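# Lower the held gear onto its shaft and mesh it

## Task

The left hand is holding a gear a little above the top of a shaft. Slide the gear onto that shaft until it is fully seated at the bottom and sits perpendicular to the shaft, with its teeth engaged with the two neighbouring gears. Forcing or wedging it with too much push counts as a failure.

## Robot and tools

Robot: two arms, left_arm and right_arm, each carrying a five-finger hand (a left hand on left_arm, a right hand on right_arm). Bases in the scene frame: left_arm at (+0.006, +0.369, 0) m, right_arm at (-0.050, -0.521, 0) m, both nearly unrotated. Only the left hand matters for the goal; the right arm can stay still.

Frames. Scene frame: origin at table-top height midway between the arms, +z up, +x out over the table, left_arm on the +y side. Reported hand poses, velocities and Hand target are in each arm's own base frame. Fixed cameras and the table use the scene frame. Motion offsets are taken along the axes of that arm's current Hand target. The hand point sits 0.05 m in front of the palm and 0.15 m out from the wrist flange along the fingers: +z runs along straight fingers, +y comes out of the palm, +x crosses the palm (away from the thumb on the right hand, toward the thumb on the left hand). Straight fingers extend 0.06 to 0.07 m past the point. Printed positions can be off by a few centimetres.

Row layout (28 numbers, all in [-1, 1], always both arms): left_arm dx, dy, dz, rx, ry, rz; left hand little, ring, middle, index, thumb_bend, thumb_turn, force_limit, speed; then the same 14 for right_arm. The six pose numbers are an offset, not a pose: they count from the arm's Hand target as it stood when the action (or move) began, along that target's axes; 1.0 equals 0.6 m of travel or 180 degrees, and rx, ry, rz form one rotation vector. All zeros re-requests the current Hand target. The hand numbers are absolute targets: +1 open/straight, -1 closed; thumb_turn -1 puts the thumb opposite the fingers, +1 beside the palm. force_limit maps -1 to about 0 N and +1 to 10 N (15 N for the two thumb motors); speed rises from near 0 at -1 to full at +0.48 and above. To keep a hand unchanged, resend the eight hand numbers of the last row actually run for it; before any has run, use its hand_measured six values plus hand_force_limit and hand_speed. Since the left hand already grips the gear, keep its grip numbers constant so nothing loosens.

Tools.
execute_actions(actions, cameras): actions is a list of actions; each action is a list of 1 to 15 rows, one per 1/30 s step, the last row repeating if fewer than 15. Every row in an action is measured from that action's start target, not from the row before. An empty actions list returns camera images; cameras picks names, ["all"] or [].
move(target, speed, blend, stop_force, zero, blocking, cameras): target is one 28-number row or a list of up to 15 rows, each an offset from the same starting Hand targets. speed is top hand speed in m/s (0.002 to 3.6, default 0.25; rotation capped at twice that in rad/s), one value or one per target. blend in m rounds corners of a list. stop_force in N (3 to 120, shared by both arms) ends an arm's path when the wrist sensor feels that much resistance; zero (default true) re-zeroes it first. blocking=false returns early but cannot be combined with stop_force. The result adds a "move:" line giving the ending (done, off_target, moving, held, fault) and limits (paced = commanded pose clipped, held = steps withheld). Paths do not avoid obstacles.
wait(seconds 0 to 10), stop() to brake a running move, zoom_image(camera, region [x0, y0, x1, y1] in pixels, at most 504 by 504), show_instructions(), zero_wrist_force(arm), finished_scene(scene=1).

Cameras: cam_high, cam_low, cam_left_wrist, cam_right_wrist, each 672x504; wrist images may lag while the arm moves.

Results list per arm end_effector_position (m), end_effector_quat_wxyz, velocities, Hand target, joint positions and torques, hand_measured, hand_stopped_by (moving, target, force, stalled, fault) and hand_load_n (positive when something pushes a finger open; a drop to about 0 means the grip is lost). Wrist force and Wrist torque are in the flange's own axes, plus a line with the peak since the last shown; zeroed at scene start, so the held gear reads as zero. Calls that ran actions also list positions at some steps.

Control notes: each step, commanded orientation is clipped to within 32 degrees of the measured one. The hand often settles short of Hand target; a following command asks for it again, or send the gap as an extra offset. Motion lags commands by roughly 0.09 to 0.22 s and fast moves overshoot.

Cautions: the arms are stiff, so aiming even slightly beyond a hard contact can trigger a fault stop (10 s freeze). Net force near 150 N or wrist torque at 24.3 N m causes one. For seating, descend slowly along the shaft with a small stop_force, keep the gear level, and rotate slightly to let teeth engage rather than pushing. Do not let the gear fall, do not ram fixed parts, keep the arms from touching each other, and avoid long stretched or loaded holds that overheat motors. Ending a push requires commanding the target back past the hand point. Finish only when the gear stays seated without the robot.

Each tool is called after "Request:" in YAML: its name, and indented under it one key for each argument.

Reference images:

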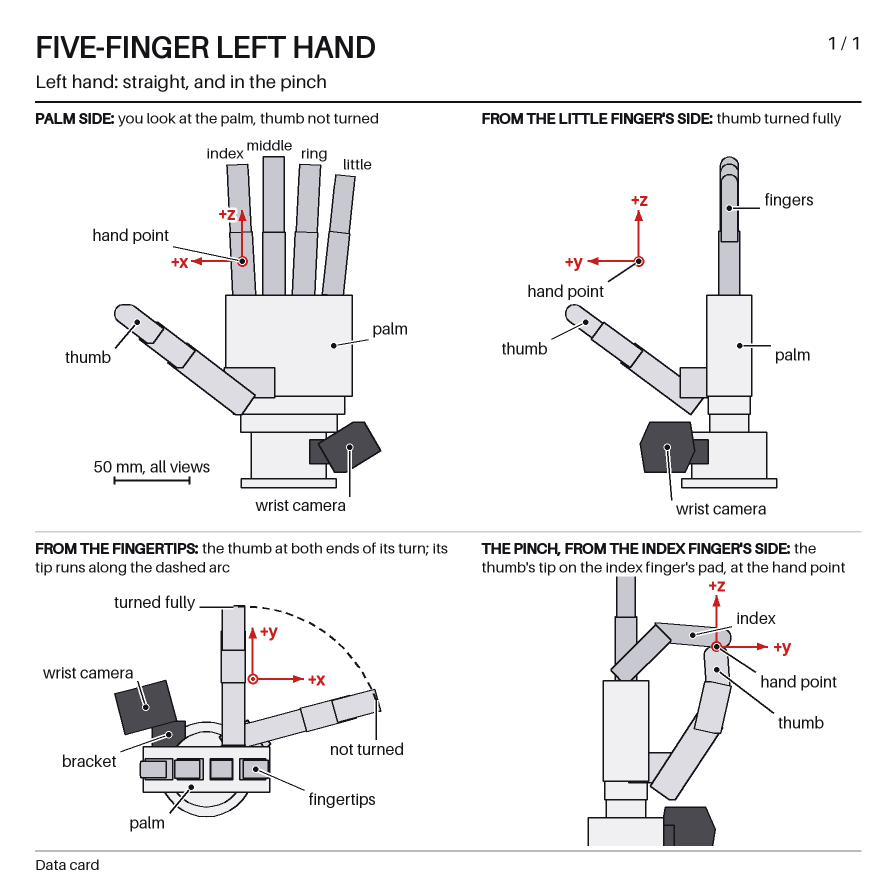

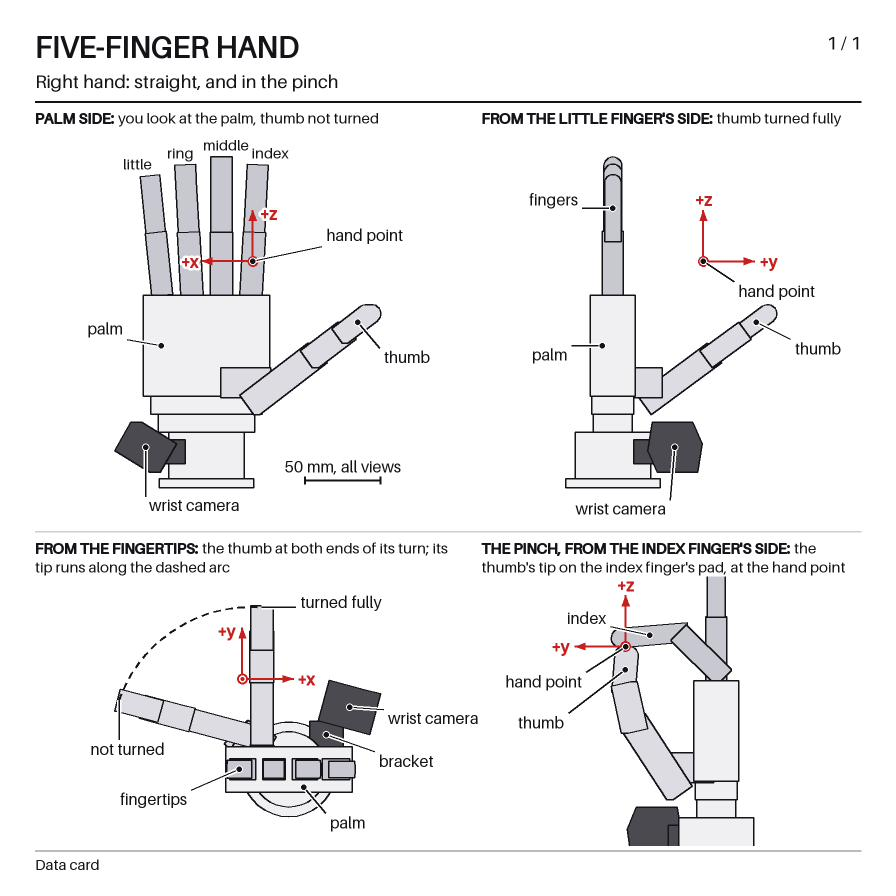

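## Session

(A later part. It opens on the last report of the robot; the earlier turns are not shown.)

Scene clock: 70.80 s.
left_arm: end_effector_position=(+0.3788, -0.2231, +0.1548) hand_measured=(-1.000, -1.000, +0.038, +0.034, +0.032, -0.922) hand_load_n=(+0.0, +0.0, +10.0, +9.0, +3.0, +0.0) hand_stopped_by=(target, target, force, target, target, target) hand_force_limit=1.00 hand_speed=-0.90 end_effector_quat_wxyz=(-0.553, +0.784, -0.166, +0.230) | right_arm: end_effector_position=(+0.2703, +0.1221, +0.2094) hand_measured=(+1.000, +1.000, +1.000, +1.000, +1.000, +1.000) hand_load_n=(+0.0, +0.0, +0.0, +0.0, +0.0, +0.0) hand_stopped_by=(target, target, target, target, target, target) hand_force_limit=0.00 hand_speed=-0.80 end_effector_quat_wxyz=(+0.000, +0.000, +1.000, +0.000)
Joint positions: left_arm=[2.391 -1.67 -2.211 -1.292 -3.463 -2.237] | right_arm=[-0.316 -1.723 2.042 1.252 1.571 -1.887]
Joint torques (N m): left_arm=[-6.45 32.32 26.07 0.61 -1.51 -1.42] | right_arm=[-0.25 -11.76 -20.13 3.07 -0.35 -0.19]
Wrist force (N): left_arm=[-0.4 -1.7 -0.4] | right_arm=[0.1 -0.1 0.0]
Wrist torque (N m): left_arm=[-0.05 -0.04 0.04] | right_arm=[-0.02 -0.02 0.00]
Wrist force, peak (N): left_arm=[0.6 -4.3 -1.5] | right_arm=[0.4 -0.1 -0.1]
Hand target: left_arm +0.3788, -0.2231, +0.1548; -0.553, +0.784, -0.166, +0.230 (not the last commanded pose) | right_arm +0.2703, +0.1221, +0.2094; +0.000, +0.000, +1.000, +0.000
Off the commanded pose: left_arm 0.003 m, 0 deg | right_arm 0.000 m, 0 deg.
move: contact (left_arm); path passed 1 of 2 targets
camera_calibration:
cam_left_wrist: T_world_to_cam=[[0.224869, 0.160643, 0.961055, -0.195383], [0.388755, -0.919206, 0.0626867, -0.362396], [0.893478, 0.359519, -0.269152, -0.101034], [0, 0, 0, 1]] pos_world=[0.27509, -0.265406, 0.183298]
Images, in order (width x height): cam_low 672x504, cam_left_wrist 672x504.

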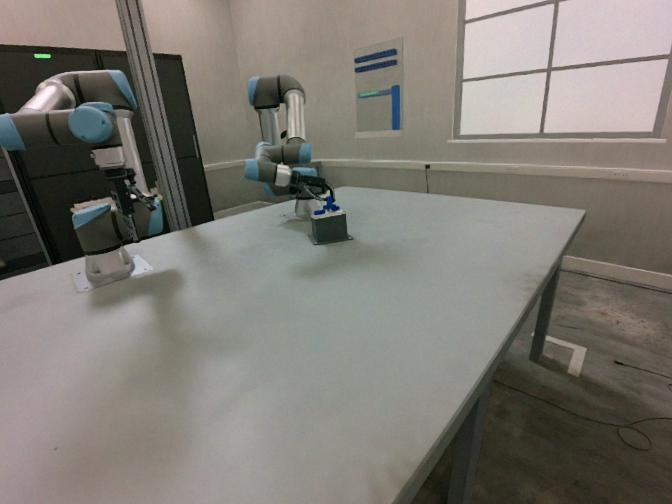

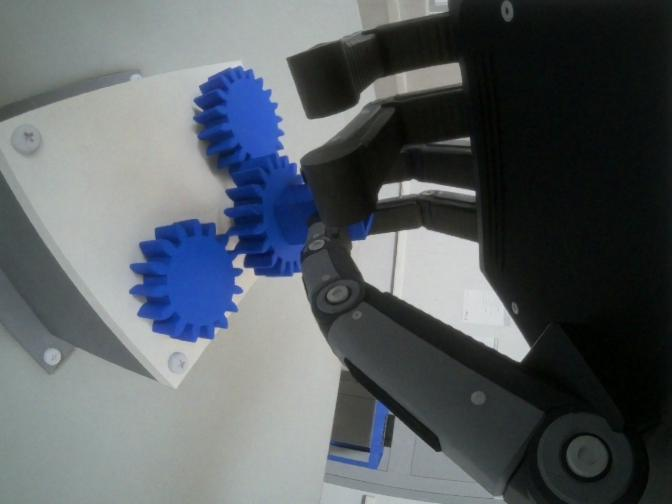

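Request:
move:
  target: [0.0002, -0.0020, -0.0003, 0.0000, -0.0052, -0.0019, -1,-1,0.036,0.032,0.032,-0.922,1.0,-0.9, 0,0,0,0,0,0, 1,1,1,1,1,1,0,-0.8]
  speed: 0.02

Request:
move:
  target: [-0.0001, 0.0079, 0.0028, 0,0,0, -1,-1,0.036,0.032,0.032,-0.922,1.0,-0.9, 0,0,0,0,0,0, 1,1,1,1,1,1,0,-0.8]
  speed: 0.005
  stop_force: 3

Scene clock: 80.83 s.
left_arm: end_effector_position=(+0.3789, -0.2229, +0.1561) hand_measured=(-1.000, -1.000, +0.038, +0.034, +0.032, -0.922) hand_load_n=(+0.0, +0.0, +9.5, +9.0, +3.0, +0.0) hand_stopped_by=(target, target, force, target, target, target) hand_force_limit=1.00 hand_speed=-0.90 end_effector_quat_wxyz=(-0.553, +0.786, -0.159, +0.225) end_effector_velocity=(+0.000, +0.000, +0.000) end_effector_angular_velocity=(+0.000, +0.001, +0.000) | right_arm: end_effector_position=(+0.2703, +0.1221, +0.2094) hand_measured=(+1.000, +1.000, +1.000, +1.000, +1.000, +1.000) hand_load_n=(+0.5, +0.0, +0.0, +0.0, +0.0, +0.0) hand_stopped_by=(target, target, target, target, target, target) hand_force_limit=0.00 hand_speed=-0.80 end_effector_quat_wxyz=(+0.000, +0.000, +1.000, +0.000)
Joint positions: left_arm=[2.392 -1.671 -2.191 -1.347 -3.473 -2.278] | right_arm=[-0.316 -1.723 2.042 1.252 1.571 -1.887]
Joint velocities: left_arm=[0.001 -0.001 -0.001 0.005 0 0.004] | right_arm=[within noise]
Joint torques (N m): left_arm=[5.73 9.74 9.39 3.73 2.26 1.71] | right_arm=[1.69 -9.8 -20.29 2.97 -0.71 -0.05]
Wrist force (N): left_arm=[-0.5 0.0 -0.1] | right_arm=[-0.1 -0.1 0.1]
Wrist torque (N m): left_arm=[-0.04 0.00 0.05] | right_arm=[-0.02 0.01 -0.01]
Wrist force, peak (N): left_arm=[-0.5 -1.9 -0.4] | right_arm=[0.4 -0.1 -0.1]
Hand target: left_arm +0.3788, -0.2229, +0.1560; -0.553, +0.786, -0.160, +0.225 | right_arm +0.2703, +0.1221, +0.2094; +0.000, +0.000, +1.000, +0.000
Off the commanded pose: left_arm 0.000 m, 0 deg | right_arm 0.000 m, 0 deg.
move: done

Scene clock: 82.17 s.
left_arm: end_effector_position=(+0.3790, -0.2230, +0.1548) hand_measured=(-1.000, -1.000, +0.038, +0.034, +0.032, -0.922) hand_load_n=(+0.0, +0.0, +10.0, +9.0, +3.0, +0.0) hand_stopped_by=(target, target, force, target, target, target) hand_force_limit=1.00 hand_speed=-0.90 end_effector_quat_wxyz=(-0.553, +0.786, -0.160, +0.225) | right_arm: end_effector_position=(+0.2703, +0.1221, +0.2094) hand_measured=(+1.000, +1.000, +1.000, +1.000, +1.000, +1.000) hand_load_n=(+0.0, +0.0, +0.0, +0.0, +0.0, +0.0) hand_stopped_by=(target, target, target, target, target, target) hand_force_limit=0.00 hand_speed=-0.80 end_effector_quat_wxyz=(+0.000, +0.000, +1.000, +0.000)
Joint positions: left_arm=[2.392 -1.674 -2.193 -1.343 -3.473 -2.278] | right_arm=[-0.316 -1.723 2.042 1.252 1.571 -1.887]
Joint torques (N m): left_arm=[-2.43 32.16 26.32 1.04 -1.52 -1.48] | right_arm=[0.96 -10.81 -19.63 2.72 -0.45 -0.17]
Wrist force (N): left_arm=[-0.4 -2.5 -0.4] | right_arm=[0.1 -0.2 0.0]
Wrist torque (N m): left_arm=[-0.08 -0.04 0.05] | right_arm=[-0.04 -0.02 0.00]
Wrist force, peak (N): left_arm=[1.4 -5.6 -1.8] | right_arm=[0.1 -0.1 0.3]
Hand target: left_arm +0.3790, -0.2230, +0.1548; -0.553, +0.786, -0.160, +0.225 (not the last commanded pose) | right_arm +0.2703, +0.1221, +0.2094; +0.000, +0.000, +1.000, +0.000
Off the commanded pose: left_arm 0.004 m, 0 deg | right_arm 0.000 m, 0 deg.
move: contact (left_arm)

Request:
move:
  target: [0.0015, -0.0032, 0.0028, 0.0004, -0.0456, -0.0163, -1,-1,0.036,0.032,0.032,-0.922,1.0,-0.9, 0,0,0,0,0,0, 1,1,1,1,1,1,0,-0.8]
  speed: 0.06

Request:
move:
  target: [-0.0001, 0.0079, 0.0028, 0,0,0, -1,-1,0.036,0.032,0.032,-0.922,1.0,-0.9, 0,0,0,0,0,0, 1,1,1,1,1,1,0,-0.8]
  speed: 0.005
  stop_force: 3
  cameras: ["cam_left_wrist", "cam_low", "cam_high"]

Request:
zoom_image:
  camera: "cam_left_wrist"
  region: [180, 200, 260, 280]

Request:
zoom_image:
  camera: "cam_left_wrist"
  region: [190, 60, 330, 200]

Scene clock: 84.27 s.
left_arm: end_effector_position=(+0.3808, -0.2214, +0.1562) hand_measured=(-1.000, -1.000, +0.038, +0.034, +0.032, -0.922) hand_load_n=(+0.0, +0.0, +10.0, +9.0, +3.0, -0.5) hand_stopped_by=(target, target, force, target, target, target) hand_force_limit=1.00 hand_speed=-0.90 end_effector_quat_wxyz=(-0.558, +0.803, -0.099, +0.182) | right_arm: end_effector_position=(+0.2703, +0.1221, +0.2094) hand_measured=(+1.000, +1.000, +1.000, +1.000, +1.000, +1.000) hand_load_n=(+0.0, +0.0, +0.0, +0.0, +0.0, +0.0) hand_stopped_by=(target, target, target, target, target, target) hand_force_limit=0.00 hand_speed=-0.80 end_effector_quat_wxyz=(+0.000, +0.000, +1.000, +0.000)
Joint positions: left_arm=[2.408 -1.723 -2.051 -1.665 -3.571 -2.538] | right_arm=[-0.316 -1.723 2.042 1.252 1.571 -1.887]
Joint torques (N m): left_arm=[-9.15 36.83 8.9 3.02 3.92 1.7] | right_arm=[1.53 -11.04 -19.23 2.94 -0.32 -0.19]
Wrist force (N): left_arm=[-0.9 0.1 -0.6] | right_arm=[0.2 -0.1 0.0]
Wrist torque (N m): left_arm=[-0.07 0.04 -0.04] | right_arm=[-0.01 -0.03 0.01]
Wrist force, peak (N): left_arm=[-0.3 -2.6 -0.3] | right_arm=[0.3 -0.3 -0.1]
Hand target: left_arm +0.3807, -0.2214, +0.1563; -0.558, +0.803, -0.099, +0.182 | right_arm +0.2703, +0.1221, +0.2094; +0.000, +0.000, +1.000, +0.000
Off the commanded pose: left_arm 0.000 m, 0 deg | right_arm 0.000 m, 0 deg.
move: done

Scene clock: 85.53 s.
left_arm: end_effector_position=(+0.3809, -0.2215, +0.1554) hand_measured=(-1.000, -1.000, +0.038, +0.034, +0.032, -0.922) hand_load_n=(+0.0, +0.0, +10.0, +9.0, +3.5, -0.5) hand_stopped_by=(target, target, force, target, target, target) hand_force_limit=1.00 hand_speed=-0.90 end_effector_quat_wxyz=(-0.558, +0.803, -0.099, +0.183) | right_arm: end_effector_position=(+0.2703, +0.1221, +0.2094) hand_measured=(+1.000, +1.000, +1.000, +1.000, +1.000, +1.000) hand_load_n=(+0.0, +0.0, +0.0, +0.0, +0.0, +0.0) hand_stopped_by=(target, target, target, target, target, target) hand_force_limit=0.00 hand_speed=-0.80 end_effector_quat_wxyz=(+0.000, +0.000, +1.000, +0.000)
Joint positions: left_arm=[2.408 -1.725 -2.052 -1.663 -3.57 -2.538] | right_arm=[-0.316 -1.723 2.042 1.252 1.571 -1.887]
Joint torques (N m): left_arm=[-6.42 35.61 27.77 0.45 -1.59 -1.22] | right_arm=[0.18 -10.71 -19.86 3.05 -0.43 -0.06]
Wrist force (N): left_arm=[-1.1 -1.2 -0.5] | right_arm=[0.1 -0.2 0.1]
Wrist torque (N m): left_arm=[-0.04 0.00 0.02] | right_arm=[-0.04 -0.02 0.00]
Wrist force, peak (N): left_arm=[0.0 -5.1 -2.8] | right_arm=[0.3 0.0 0.2]
Hand target: left_arm +0.3809, -0.2215, +0.1554; -0.558, +0.803, -0.099, +0.183 (not the last commanded pose) | right_arm +0.2703, +0.1221, +0.2094; +0.000, +0.000, +1.000, +0.000
Off the commanded pose: left_arm 0.004 m, 0 deg | right_arm 0.000 m, 0 deg.
move: contact (left_arm)
camera_calibration:
cam_left_wrist: T_world_to_cam=[[0.19962, 0.224086, 0.953906, -0.171887], [0.536358, -0.839698, 0.0850157, -0.403864], [0.820044, 0.494665, -0.287811, -0.0424106], [0, 0, 0, 1]] pos_world=[0.285706, -0.279627, 0.186093]
Images, in order (width x height): cam_high 672x504, cam_low 672x504, cam_left_wrist 672x504.

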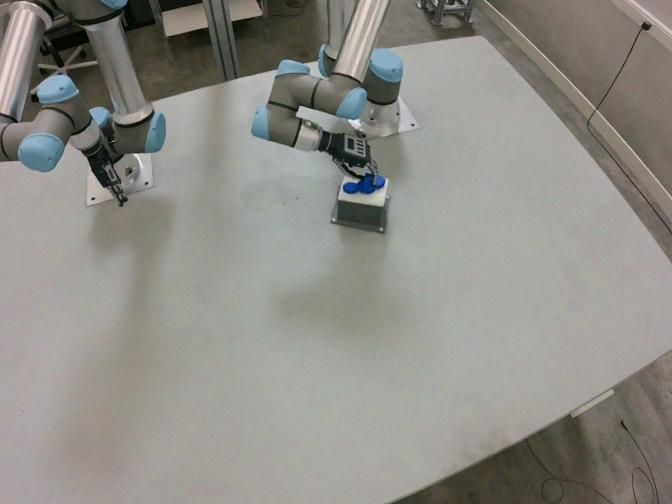

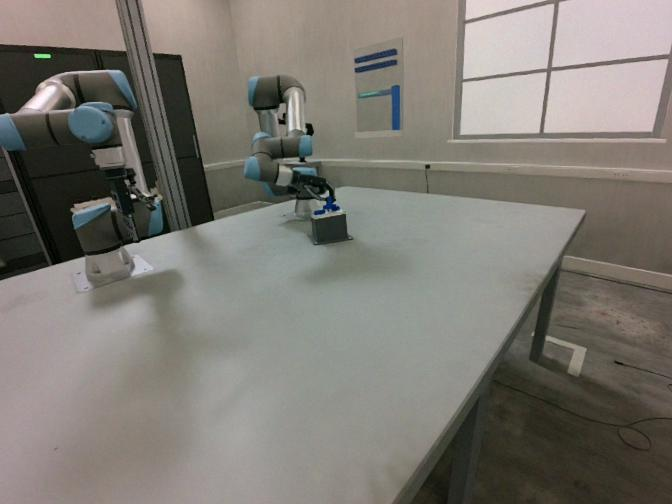

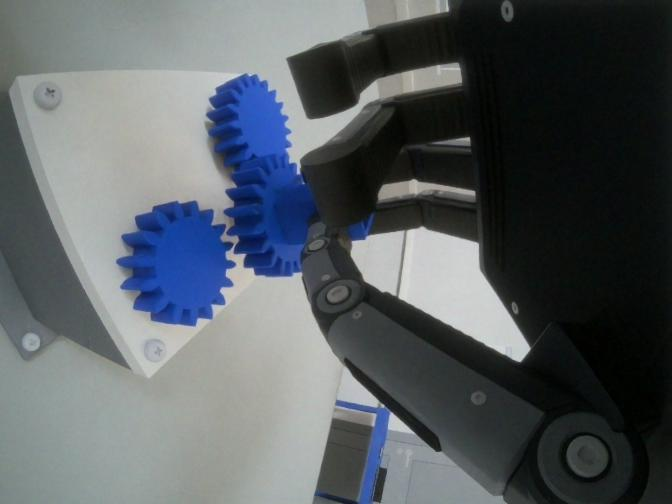

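Scaled by 6.300 from the camera's 672x504 image, which has a finer 960x720 frame.

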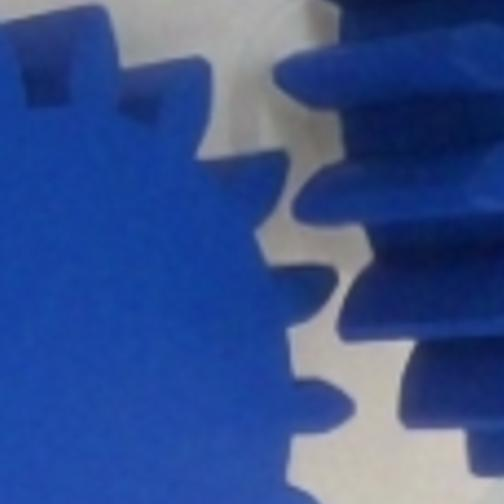

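Scaled by 3.600 from the camera's 672x504 image, which has a finer 960x720 frame.

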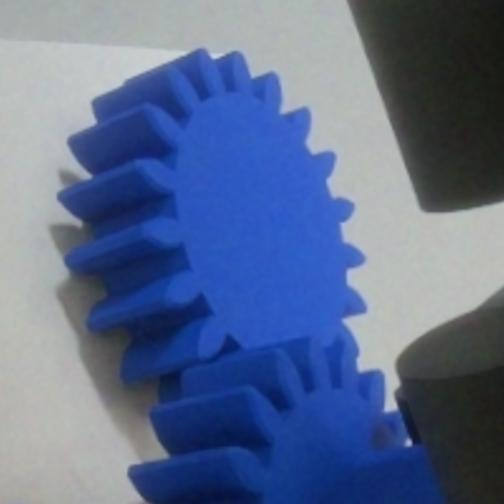

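Request:
move:
  target: [-0.0010, -0.0007, -0.0012, 0.0054, 0.0013, -0.0036, -1,-1,0.036,0.032,0.032,-0.922,1.0,-0.9, 0,0,0,0,0,0, 1,1,1,1,1,1,0,-0.8]
  speed: 0.02

Request:
move:
  target: [-0.0001, 0.0079, 0.0028, 0,0,0, -1,-1,0.036,0.032,0.032,-0.922,1.0,-0.9, 0,0,0,0,0,0, 1,1,1,1,1,1,0,-0.8]
  speed: 0.005
  stop_force: 3

Scene clock: 89.33 s.
left_arm: end_effector_position=(+0.3800, -0.2218, +0.1559) hand_measured=(-1.000, -1.000, +0.038, +0.034, +0.032, -0.922) hand_load_n=(+0.0, +0.0, +10.0, +9.0, +3.0, +0.0) hand_stopped_by=(target, target, force, target, target, target) hand_force_limit=1.00 hand_speed=-0.90 end_effector_quat_wxyz=(-0.564, +0.799, -0.094, +0.188) end_effector_velocity=(+0.000, +0.000, +0.000) end_effector_angular_velocity=(+0.000, +0.001, -0.002) | right_arm: end_effector_position=(+0.2703, +0.1221, +0.2094) hand_measured=(+1.000, +1.000, +1.000, +1.000, +1.000, +1.000) hand_load_n=(+0.0, +0.0, +0.0, +0.0, +0.0, +0.0) hand_stopped_by=(target, target, target, target, target, target) hand_force_limit=0.00 hand_speed=-0.80 end_effector_quat_wxyz=(+0.000, +0.000, +1.000, +0.000)
Joint positions: left_arm=[2.401 -1.733 -2.044 -1.702 -3.562 -2.588] | right_arm=[-0.316 -1.723 2.042 1.252 1.571 -1.887]
Joint velocities: left_arm=[0 -0.001 0 0.004 0 0.005] | right_arm=[within noise]
Joint torques (N m): left_arm=[-1.91 23.1 20.98 2.95 0.52 1.39] | right_arm=[0.3 -11.31 -20.21 3.17 -0.55 -0.14]
Wrist force (N): left_arm=[-0.1 -0.3 0.3] | right_arm=[0.1 -0.1 0.0]
Wrist torque (N m): left_arm=[-0.06 0.03 0.01] | right_arm=[-0.02 -0.02 0.00]
Wrist force, peak (N): left_arm=[-1.3 -1.5 -0.7] | right_arm=[0.3 -0.2 0.1]
Hand target: left_arm +0.3800, -0.2217, +0.1559; -0.563, +0.799, -0.094, +0.188 | right_arm +0.2703, +0.1221, +0.2094; +0.000, +0.000, +1.000, +0.000
Off the commanded pose: left_arm 0.000 m, 0 deg | right_arm 0.000 m, 0 deg.
move: done

Scene clock: 90.57 s.
left_arm: end_effector_position=(+0.3802, -0.2219, +0.1552) hand_measured=(-1.000, -1.000, +0.038, +0.034, +0.032, -0.922) hand_load_n=(+0.0, +0.0, +10.5, +9.0, +3.5, +0.0) hand_stopped_by=(target, target, force, target, target, target) hand_force_limit=1.00 hand_speed=-0.90 end_effector_quat_wxyz=(-0.563, +0.799, -0.094, +0.188) | right_arm: end_effector_position=(+0.2703, +0.1221, +0.2094) hand_measured=(+1.000, +1.000, +1.000, +1.000, +1.000, +1.000) hand_load_n=(+0.0, +0.0, +0.0, +0.0, +0.0, +0.0) hand_stopped_by=(target, target, target, target, target, target) hand_force_limit=0.00 hand_speed=-0.80 end_effector_quat_wxyz=(+0.000, +0.000, +1.000, +0.000)
Joint positions: left_arm=[2.401 -1.734 -2.045 -1.7 -3.562 -2.588] | right_arm=[-0.316 -1.723 2.042 1.252 1.571 -1.887]
Joint torques (N m): left_arm=[-9.56 34.3 27.13 0.13 -1.05 -1.33] | right_arm=[-0.39 -11.41 -20.78 3.16 -0.77 -0.04]
Wrist force (N): left_arm=[-0.2 -1.9 -0.1] | right_arm=[0.1 -0.1 0.0]
Wrist torque (N m): left_arm=[-0.06 0.00 0.02] | right_arm=[-0.03 -0.02 0.00]
Wrist force, peak (N): left_arm=[0.7 -5.3 -1.6] | right_arm=[0.3 -0.1 0.2]
Hand target: left_arm +0.3802, -0.2219, +0.1552; -0.563, +0.799, -0.094, +0.188 (not the last commanded pose) | right_arm +0.2703, +0.1221, +0.2094; +0.000, +0.000, +1.000, +0.000
Off the commanded pose: left_arm 0.004 m, 0 deg | right_arm 0.000 m, 0 deg.
move: contact (left_arm)

Request:
move:
  target: [-0.0003, -0.0011, -0.0011, -0.0002, 0.0079, 0.0027, -1,-1,0.036,0.032,0.032,-0.922,1.0,-0.9, 0,0,0,0,0,0, 1,1,1,1,1,1,0,-0.8]
  speed: 0.03

Request:
move:
  target: [-0.0002, 0.0079, 0.0027, 0,0,0, -1,-1,0.036,0.032,0.032,-0.922,1.0,-0.9, 0,0,0,0,0,0, 1,1,1,1,1,1,0,-0.8]
  speed: 0.005
  stop_force: 3
  cameras: ["cam_left_wrist", "cam_low", "cam_high"]

Request:
zoom_image:
  camera: "cam_left_wrist"
  region: [190, 130, 330, 270]

Request:
zoom_image:
  camera: "cam_high"
  region: [345, 160, 390, 205]

Request:
zoom_image:
  camera: "cam_low"
  region: [315, 190, 345, 220]

Scene clock: 92.47 s.
left_arm: end_effector_position=(+0.3797, -0.2222, +0.1560) hand_measured=(-1.000, -1.000, +0.038, +0.034, +0.032, -0.922) hand_load_n=(+0.0, +0.0, +10.0, +9.0, +3.5, +0.0) hand_stopped_by=(target, target, force, target, target, target) hand_force_limit=1.00 hand_speed=-0.90 end_effector_quat_wxyz=(-0.563, +0.796, -0.105, +0.196) end_effector_velocity=(+0.000, +0.000, +0.000) end_effector_angular_velocity=(-0.001, +0.000, +0.003) | right_arm: end_effector_position=(+0.2703, +0.1221, +0.2094) hand_measured=(+1.000, +1.000, +1.000, +1.000, +1.000, +1.000) hand_load_n=(+0.0, +0.0, +0.0, +0.0, +0.0, +0.0) hand_stopped_by=(target, target, target, target, target, target) hand_force_limit=0.00 hand_speed=-0.80 end_effector_quat_wxyz=(+0.000, +0.000, +1.000, +0.000)
Joint positions: left_arm=[2.397 -1.722 -2.067 -1.661 -3.544 -2.554] | right_arm=[-0.316 -1.723 2.042 1.252 1.571 -1.887]
Joint velocities: left_arm=[0 0 0.002 -0.005 -0.003 -0.004] | right_arm=[within noise]
Joint torques (N m): left_arm=[-2.77 15.79 27.7 -0.23 -1.64 -1.7] | right_arm=[0.22 -11.5 -21.11 3.24 -0.27 -0.1]
Wrist force (N): left_arm=[-0.2 -0.1 0.3] | right_arm=[0.1 0.0 0.0]
Wrist torque (N m): left_arm=[-0.03 0.03 -0.02] | right_arm=[0.00 -0.02 0.00]
Wrist force, peak (N): left_arm=[-0.4 -2.0 -0.2] | right_arm=[0.4 -0.1 0.0]
Hand target: left_arm +0.3797, -0.2222, +0.1560; -0.563, +0.796, -0.105, +0.196 | right_arm +0.2703, +0.1221, +0.2094; +0.000, +0.000, +1.000, +0.000
Off the commanded pose: left_arm 0.000 m, 0 deg | right_arm 0.000 m, 0 deg.
move: done

Scene clock: 93.73 s.
left_arm: end_effector_position=(+0.3799, -0.2223, +0.1551) hand_measured=(-1.000, -1.000, +0.038, +0.034, +0.032, -0.922) hand_load_n=(+0.0, +0.0, +10.0, +9.0, +3.5, +0.0) hand_stopped_by=(target, target, force, target, target, target) hand_force_limit=1.00 hand_speed=-0.90 end_effector_quat_wxyz=(-0.563, +0.796, -0.105, +0.196) | right_arm: end_effector_position=(+0.2703, +0.1221, +0.2094) hand_measured=(+1.000, +1.000, +1.000, +1.000, +1.000, +1.000) hand_load_n=(+0.0, +0.0, +0.0, +0.0, +0.0, +0.0) hand_stopped_by=(target, target, target, target, target, target) hand_force_limit=0.00 hand_speed=-0.80 end_effector_quat_wxyz=(+0.000, +0.000, +1.000, +0.000)
Joint positions: left_arm=[2.397 -1.724 -2.067 -1.658 -3.544 -2.554] | right_arm=[-0.316 -1.723 2.042 1.252 1.571 -1.887]
Joint torques (N m): left_arm=[-7.7 35.66 26.39 0.36 -1.73 -1.19] | right_arm=[1.16 -11.81 -20.65 3.17 -0.75 -0.23]
Wrist force (N): left_arm=[-0.5 -2.1 0.0] | right_arm=[0.1 -0.2 0.0]
Wrist torque (N m): left_arm=[-0.07 0.05 0.04] | right_arm=[-0.02 -0.01 0.00]
Wrist force, peak (N): left_arm=[1.2 -6.1 -1.9] | right_arm=[0.3 -0.3 0.0]
Hand target: left_arm +0.3799, -0.2223, +0.1551; -0.563, +0.796, -0.105, +0.196 (not the last commanded pose) | right_arm +0.2703, +0.1221, +0.2094; +0.000, +0.000, +1.000, +0.000
Off the commanded pose: left_arm 0.004 m, 0 deg | right_arm 0.000 m, 0 deg.
move: contact (left_arm)
camera_calibration:
cam_left_wrist: T_world_to_cam=[[0.186384, 0.205287, 0.96079, -0.171438], [0.51506, -0.853186, 0.0823788, -0.398444], [0.836645, 0.47951, -0.264755, -0.0546106], [0, 0, 0, 1]] pos_world=[0.282865, -0.278566, 0.183081]
Images, in order (width x height): cam_high 672x504, cam_low 672x504, cam_left_wrist 672x504.

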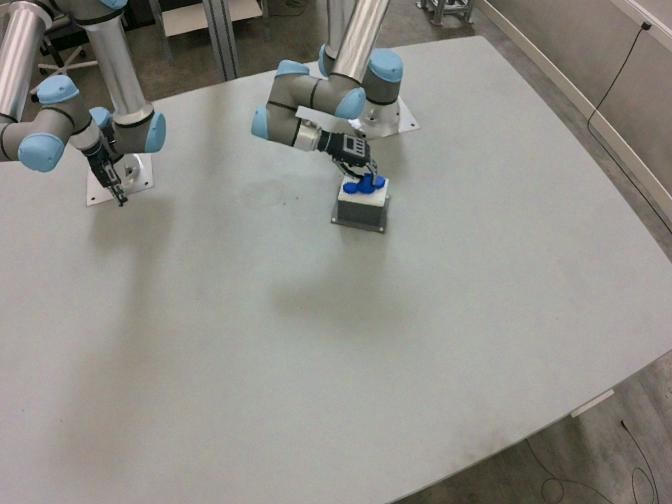

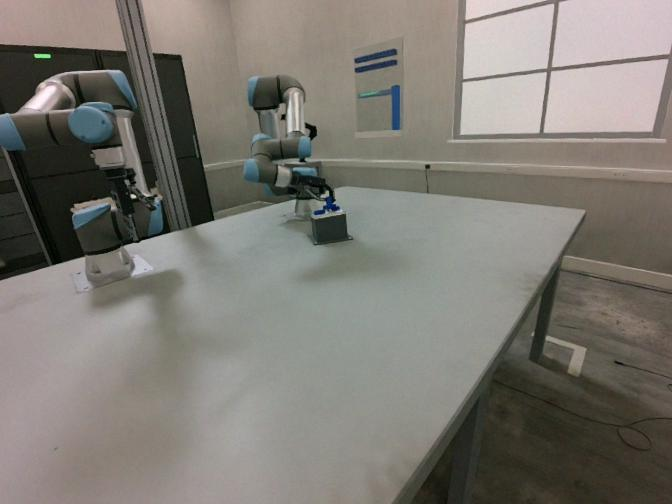

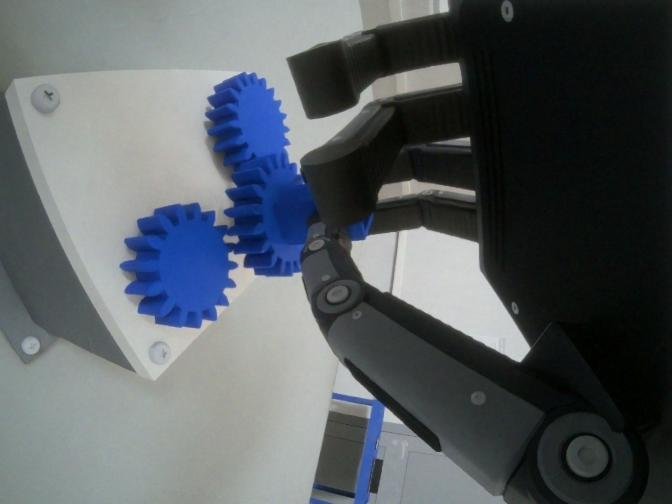

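Scaled by 3.600 from the camera's 672x504 image, which has a finer 960x720 frame.

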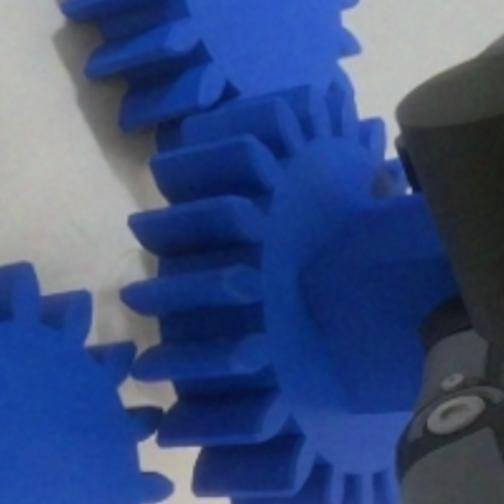

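Scaled by 11.200 from the camera's 672x504 image, which has a finer 960x720 frame.

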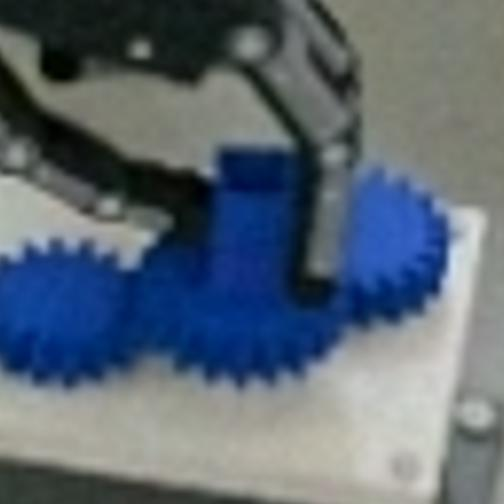

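Scaled by 16.800 from the camera's 672x504 image, which has a finer 960x720 frame.

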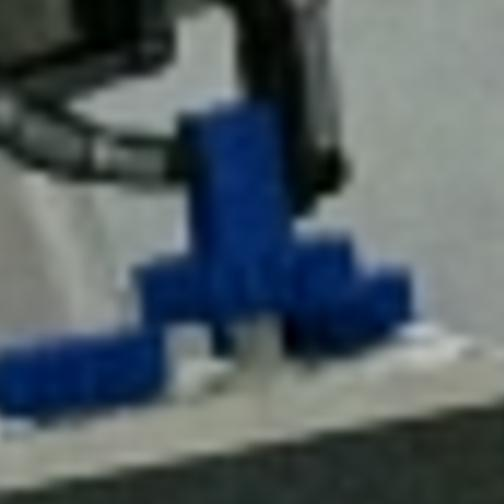

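Request:
zoom_image:
  camera: "cam_left_wrist"
  region: [200, 65, 300, 165]

Request:
zoom_image:
  camera: "cam_left_wrist"
  region: [180, 200, 260, 280]

Scaled by 5.040 from the camera's 672x504 image, which has a finer 960x720 frame.

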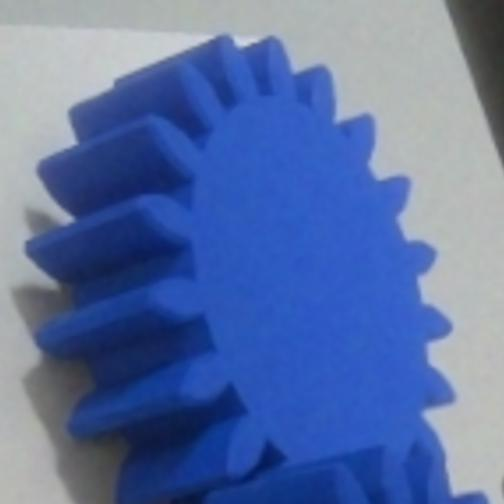

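Scaled by 6.300 from the camera's 672x504 image, which has a finer 960x720 frame.

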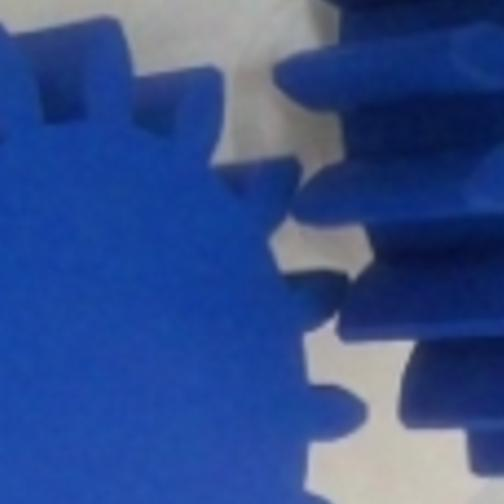

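Request:
move:
  target: [-0.0020, 0.0010, -0.0030, -0.0009, 0.0421, 0.0142, -1,-1,0.036,0.032,0.032,-0.922,1.0,-0.9, 0,0,0,0,0,0, 1,1,1,1,1,1,0,-0.8]
  speed: 0.04
  cameras: ["cam_left_wrist"]

Request:
zoom_image:
  camera: "cam_left_wrist"
  region: [190, 60, 290, 160]

Request:
zoom_image:
  camera: "cam_left_wrist"
  region: [190, 200, 270, 280]

Scene clock: 98.57 s.
left_arm: end_effector_position=(+0.3780, -0.2236, +0.1549) hand_measured=(-1.000, -1.000, +0.038, +0.034, +0.032, -0.922) hand_load_n=(+0.0, +0.0, +10.0, +9.0, +3.0, -0.5) hand_stopped_by=(target, target, force, target, target, target) hand_force_limit=1.00 hand_speed=-0.90 end_effector_quat_wxyz=(-0.558, +0.780, -0.160, +0.235) end_effector_velocity=(+0.000, +0.000, +0.000) end_effector_angular_velocity=(-0.001, +0.002, +0.002) | right_arm: end_effector_position=(+0.2703, +0.1221, +0.2094) hand_measured=(+1.000, +1.000, +1.000, +1.000, +1.000, +1.000) hand_load_n=(+0.0, +0.0, +0.0, +0.0, +0.0, +0.0) hand_stopped_by=(target, target, target, target, target, target) hand_force_limit=0.00 hand_speed=-0.80 end_effector_quat_wxyz=(+0.000, +0.000, +1.000, +0.000)
Joint positions: left_arm=[2.384 -1.676 -2.202 -1.346 -3.453 -2.302] | right_arm=[-0.316 -1.723 2.042 1.252 1.571 -1.887]
Joint velocities: left_arm=[0 0 0.002 -0.006 -0.003 -0.003] | right_arm=[within noise]
Joint torques (N m): left_arm=[6.17 21.94 26.72 0.33 -1.23 -1.62] | right_arm=[-0.02 -11.53 -20.22 3.37 -0.68 -0.1]
Wrist force (N): left_arm=[-0.1 -0.5 0.1] | right_arm=[0.1 -0.2 0.0]
Wrist torque (N m): left_arm=[-0.07 0.02 0.03] | right_arm=[-0.03 -0.01 0.00]
Wrist force, peak (N): left_arm=[-0.2 -2.3 -0.2] | right_arm=[0.4 0.0 -0.1]
Hand target: left_arm +0.3781, -0.2236, +0.1549; -0.558, +0.780, -0.160, +0.235 | right_arm +0.2703, +0.1221, +0.2094; +0.000, +0.000, +1.000, +0.000
Off the commanded pose: left_arm 0.000 m, 0 deg | right_arm 0.000 m, 0 deg.
move: done
camera_calibration:
cam_left_wrist: T_world_to_cam=[[0.205075, 0.155245, 0.966356, -0.189672], [0.3924, -0.917556, 0.0641319, -0.363806], [0.896642, 0.366046, -0.249086, -0.102924], [0, 0, 0, 1]] pos_world=[0.273941, -0.266692, 0.180986]
Images, in order (width x height): cam_left_wrist 672x504.

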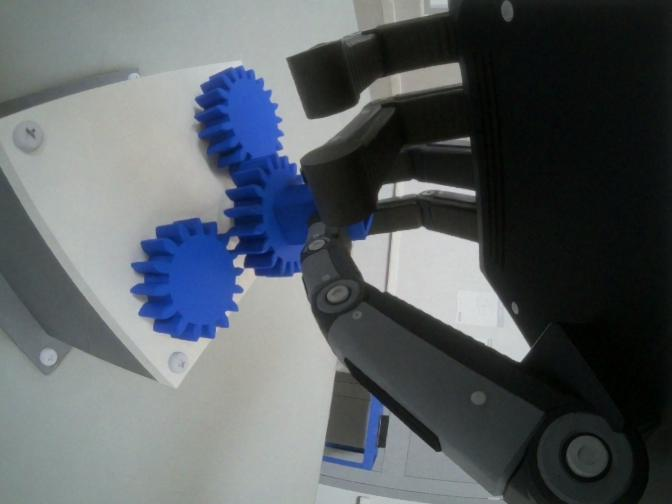

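Scaled by 5.040 from the camera's 672x504 image, which has a finer 960x720 frame.

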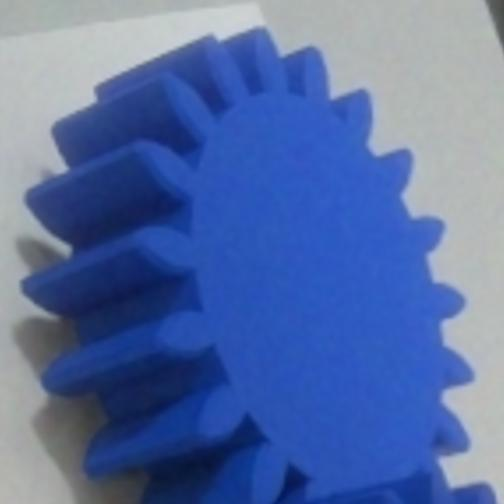

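Scaled by 6.300 from the camera's 672x504 image, which has a finer 960x720 frame.

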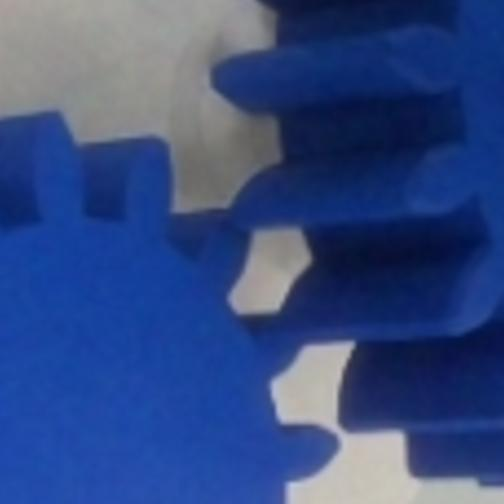

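Request:
move:
  target: [-0.0002, 0.0032, 0.0011, 0,0,0, -1,-1,0.036,0.032,0.032,-0.922,1.0,-0.9, 0,0,0,0,0,0, 1,1,1,1,1,1,0,-0.8]
  speed: 0.004
  stop_force: 5

Scene clock: 102.23 s.
left_arm: end_effector_position=(+0.3782, -0.2237, +0.1546) hand_measured=(-1.000, -1.000, +0.038, +0.034, +0.032, -0.922) hand_load_n=(+0.0, +0.0, +10.0, +8.5, +3.5, -0.5) hand_stopped_by=(target, target, force, target, target, target) hand_force_limit=1.00 hand_speed=-0.90 end_effector_quat_wxyz=(-0.558, +0.780, -0.159, +0.235) | right_arm: end_effector_position=(+0.2703, +0.1221, +0.2094) hand_measured=(+1.000, +1.000, +1.000, +1.000, +1.000, +1.000) hand_load_n=(+0.0, +0.0, +0.0, +0.0, -0.5, +0.0) hand_stopped_by=(target, target, target, target, target, target) hand_force_limit=0.00 hand_speed=-0.80 end_effector_quat_wxyz=(+0.000, +0.000, +1.000, +0.000)
Joint positions: left_arm=[2.384 -1.677 -2.202 -1.345 -3.453 -2.302] | right_arm=[-0.316 -1.723 2.042 1.252 1.571 -1.887]
Joint torques (N m): left_arm=[2.16 31.66 26.45 0.78 -1.01 -1.32] | right_arm=[1.51 -10.6 -21.17 3.45 -0.63 -0.16]
Wrist force (N): left_arm=[0.0 -4.2 -0.7] | right_arm=[0.2 -0.1 0.0]
Wrist torque (N m): left_arm=[-0.11 -0.05 0.17] | right_arm=[-0.01 -0.02 0.01]
Wrist force, peak (N): left_arm=[1.5 -7.5 -2.1] | right_arm=[0.2 -0.4 0.1]
Hand target: left_arm +0.3782, -0.2237, +0.1546; -0.558, +0.780, -0.159, +0.235 (not the last commanded pose) | right_arm +0.2703, +0.1221, +0.2094; +0.000, +0.000, +1.000, +0.000
Off the commanded pose: left_arm 0.002 m, 0 deg | right_arm 0.000 m, 0 deg.
move: contact (left_arm)

Request:
move:
  target: [-0.0021, 0.0010, -0.0030, -0.0009, 0.0421, 0.0142, -1,-1,0.036,0.032,0.032,-0.922,1.0,-0.9, 0,0,0,0,0,0, 1,1,1,1,1,1,0,-0.8]
  speed: 0.04
  cameras: ["cam_left_wrist"]

Request:
zoom_image:
  camera: "cam_left_wrist"
  region: [180, 60, 280, 160]

Request:
zoom_image:
  camera: "cam_left_wrist"
  region: [190, 205, 270, 285]

Scene clock: 104.87 s.
left_arm: end_effector_position=(+0.3761, -0.2247, +0.1542) hand_measured=(-1.000, -1.000, +0.038, +0.034, +0.032, -0.922) hand_load_n=(+0.0, +0.0, +10.0, +9.0, +3.0, +0.0) hand_stopped_by=(target, target, force, target, target, target) hand_force_limit=1.00 hand_speed=-0.90 end_effector_quat_wxyz=(-0.550, +0.760, -0.214, +0.274) | right_arm: end_effector_position=(+0.2703, +0.1221, +0.2094) hand_measured=(+1.000, +1.000, +1.000, +1.000, +1.000, +1.000) hand_load_n=(+0.0, +0.0, +0.0, +0.0, +0.0, +0.0) hand_stopped_by=(target, target, target, target, target, target) hand_force_limit=0.00 hand_speed=-0.80 end_effector_quat_wxyz=(+0.000, +0.000, +1.000, +0.000)
Joint positions: left_arm=[2.379 -1.686 -2.356 -0.773 -3.391 -1.863] | right_arm=[-0.316 -1.723 2.042 1.252 1.571 -1.887]
Joint torques (N m): left_arm=[11.46 17.36 23.53 0.48 -2.11 -1.44] | right_arm=[0.89 -11.9 -20.24 3.49 -0.63 -0.04]
Wrist force (N): left_arm=[0.9 -5.1 -1.4] | right_arm=[0.2 -0.1 0.2]
Wrist torque (N m): left_arm=[-0.10 -0.02 0.14] | right_arm=[-0.04 -0.04 0.01]
Wrist force, peak (N): left_arm=[0.9 -5.1 -1.4] | right_arm=[0.4 -0.1 0.0]
Hand target: left_arm +0.3762, -0.2247, +0.1543; -0.550, +0.760, -0.214, +0.274 | right_arm +0.2703, +0.1221, +0.2094; +0.000, +0.000, +1.000, +0.000
Off the commanded pose: left_arm 0.000 m, 0 deg | right_arm 0.000 m, 0 deg.
move: done
camera_calibration:
cam_left_wrist: T_world_to_cam=[[0.216628, 0.103333, 0.97077, -0.205187], [0.262708, -0.963873, 0.0439755, -0.322456], [0.940243, 0.245502, -0.235948, -0.146535], [0, 0, 0, 1]] pos_world=[0.266939, -0.25363, 0.178795]
Images, in order (width x height): cam_left_wrist 672x504.

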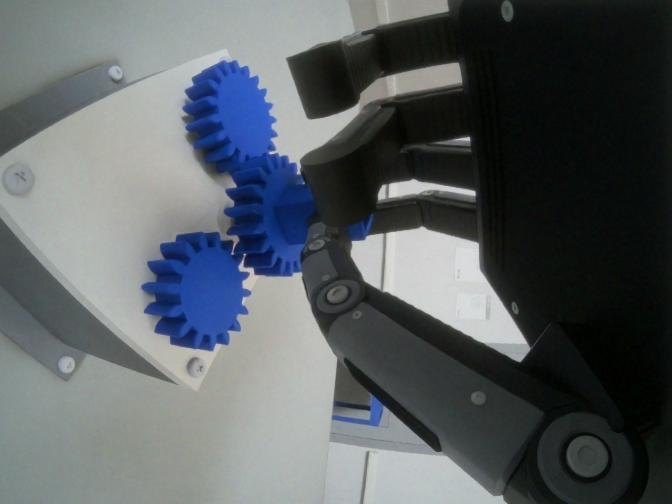

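Scaled by 5.040 from the camera's 672x504 image, which has a finer 960x720 frame.

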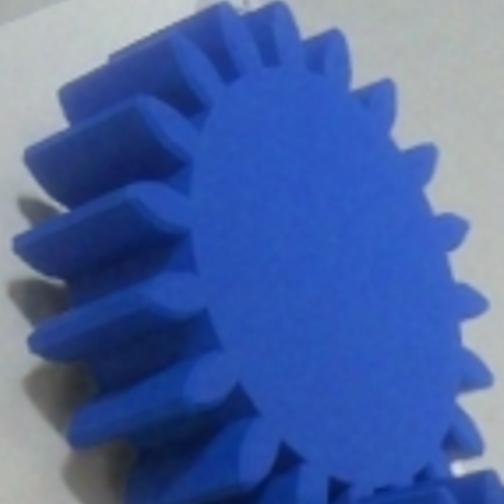

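Scaled by 6.300 from the camera's 672x504 image, which has a finer 960x720 frame.

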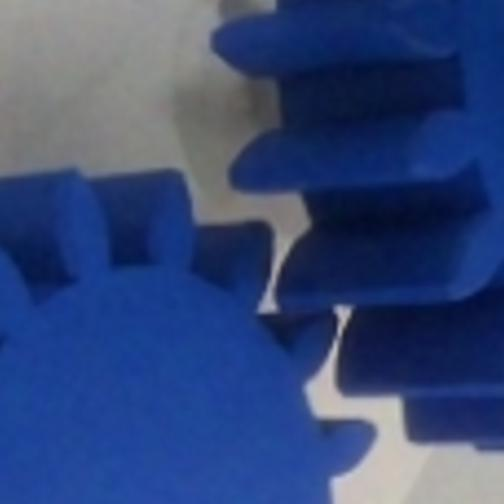

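Request:
move:
  target: [0.0004, -0.0019, 0.0003, 0.0035, -0.0171, -0.0082, -1,-1,0.036,0.032,0.032,-0.922,1.0,-0.9, 0,0,0,0,0,0, 1,1,1,1,1,1,0,-0.8]
  speed: 0.03

Request:
move:
  target: [-0.0002, 0.0095, 0.0032, 0,0,0, -1,-1,0.036,0.032,0.032,-0.922,1.0,-0.9, 0,0,0,0,0,0, 1,1,1,1,1,1,0,-0.8]
  speed: 0.005
  stop_force: 3
  cameras: ["cam_left_wrist"]

Request:
zoom_image:
  camera: "cam_left_wrist"
  region: [180, 60, 320, 200]

Request:
zoom_image:
  camera: "cam_left_wrist"
  region: [190, 205, 270, 285]

Scene clock: 108.77 s.
left_arm: end_effector_position=(+0.3766, -0.2244, +0.1555) hand_measured=(-1.000, -1.000, +0.038, +0.034, +0.032, -0.922) hand_load_n=(+0.0, +0.0, +10.0, +9.0, +3.0, -0.5) hand_stopped_by=(target, target, force, target, target, target) hand_force_limit=1.00 hand_speed=-0.90 end_effector_quat_wxyz=(-0.556, +0.767, -0.187, +0.262) | right_arm: end_effector_position=(+0.2703, +0.1221, +0.2094) hand_measured=(+1.000, +1.000, +1.000, +1.000, +1.000, +1.000) hand_load_n=(+0.0, +0.0, +0.0, +0.0, +0.0, +0.0) hand_stopped_by=(target, target, target, target, target, target) hand_force_limit=0.00 hand_speed=-0.80 end_effector_quat_wxyz=(+0.000, +0.000, +1.000, +0.000)
Joint positions: left_arm=[2.376 -1.668 -2.288 -1.083 -3.404 -2.109] | right_arm=[-0.316 -1.723 2.042 1.252 1.571 -1.887]
Joint torques (N m): left_arm=[-11 18.9 6.95 4.21 2.71 1.48] | right_arm=[1.02 -11.61 -21.57 3.65 -0.7 -0.27]
Wrist force (N): left_arm=[-0.2 -0.5 0.3] | right_arm=[0.1 -0.2 -0.1]
Wrist torque (N m): left_arm=[-0.06 0.03 -0.01] | right_arm=[-0.03 -0.02 0.00]
Wrist force, peak (N): left_arm=[0.9 -5.4 -1.1] | right_arm=[0.4 -0.1 0.0]
Hand target: left_arm +0.3765, -0.2244, +0.1554; -0.556, +0.766, -0.187, +0.262 | right_arm +0.2703, +0.1221, +0.2094; +0.000, +0.000, +1.000, +0.000
Off the commanded pose: left_arm 0.000 m, 0 deg | right_arm 0.000 m, 0 deg.
move: done

Scene clock: 110.57 s.
left_arm: end_effector_position=(+0.3776, -0.2246, +0.1494) hand_measured=(-1.000, -1.000, +0.038, +0.034, +0.032, -0.922) hand_load_n=(+0.0, +0.0, +9.5, +9.0, +3.0, -0.5) hand_stopped_by=(target, target, force, target, target, target) hand_force_limit=1.00 hand_speed=-0.90 end_effector_quat_wxyz=(-0.556, +0.766, -0.188, +0.261) | right_arm: end_effector_position=(+0.2703, +0.1221, +0.2094) hand_measured=(+1.000, +1.000, +1.000, +1.000, +1.000, +1.000) hand_load_n=(+0.0, +0.0, +0.0, +0.0, +0.0, +0.0) hand_stopped_by=(target, target, target, target, target, target) hand_force_limit=0.00 hand_speed=-0.80 end_effector_quat_wxyz=(+0.000, +0.000, +1.000, +0.000)
Joint positions: left_arm=[2.378 -1.684 -2.294 -1.056 -3.403 -2.103] | right_arm=[-0.316 -1.723 2.042 1.252 1.571 -1.887]
Joint torques (N m): left_arm=[10.55 31.61 11.19 0.75 3.97 1.03] | right_arm=[0.43 -10.88 -22.36 3.46 -0.83 -0.17]
Wrist force (N): left_arm=[-0.4 -0.3 0.3] | right_arm=[0.2 0.0 0.1]
Wrist torque (N m): left_arm=[-0.03 0.04 -0.05] | right_arm=[0.00 -0.04 0.01]
Wrist force, peak (N): left_arm=[-0.4 -0.5 0.6] | right_arm=[0.3 -0.2 -0.1]
Hand target: left_arm +0.3776, -0.2246, +0.1494; -0.556, +0.766, -0.187, +0.262 | right_arm +0.2703, +0.1221, +0.2094; +0.000, +0.000, +1.000, +0.000
Off the commanded pose: left_arm 0.000 m, 0 deg | right_arm 0.000 m, 0 deg.
move: done
camera_calibration:
cam_left_wrist: T_world_to_cam=[[0.201018, 0.122972, 0.971838, -0.190745], [0.319163, -0.946177, 0.0537079, -0.341422], [0.926135, 0.299379, -0.229446, -0.132608], [0, 0, 0, 1]] pos_world=[0.270126, -0.25989, 0.173284]
Images, in order (width x height): cam_left_wrist 672x504.

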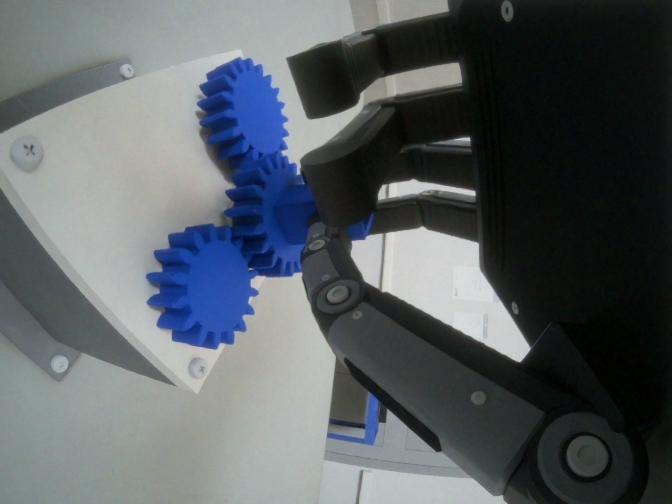

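Scaled by 3.600 from the camera's 672x504 image, which has a finer 960x720 frame.

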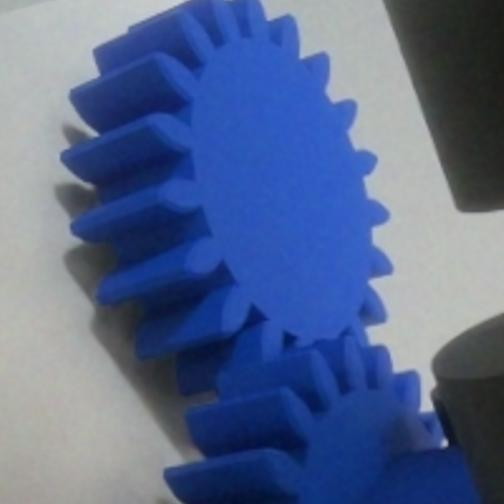

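Scaled by 6.300 from the camera's 672x504 image, which has a finer 960x720 frame.

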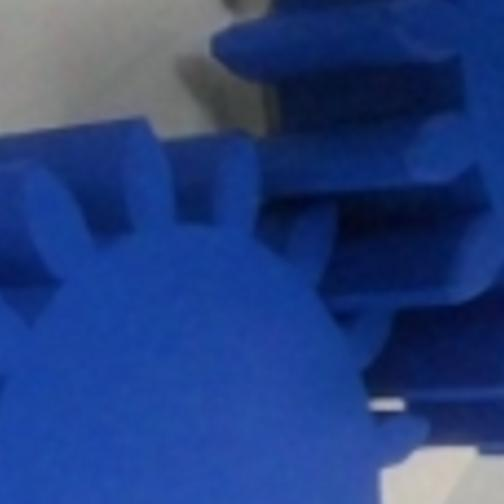

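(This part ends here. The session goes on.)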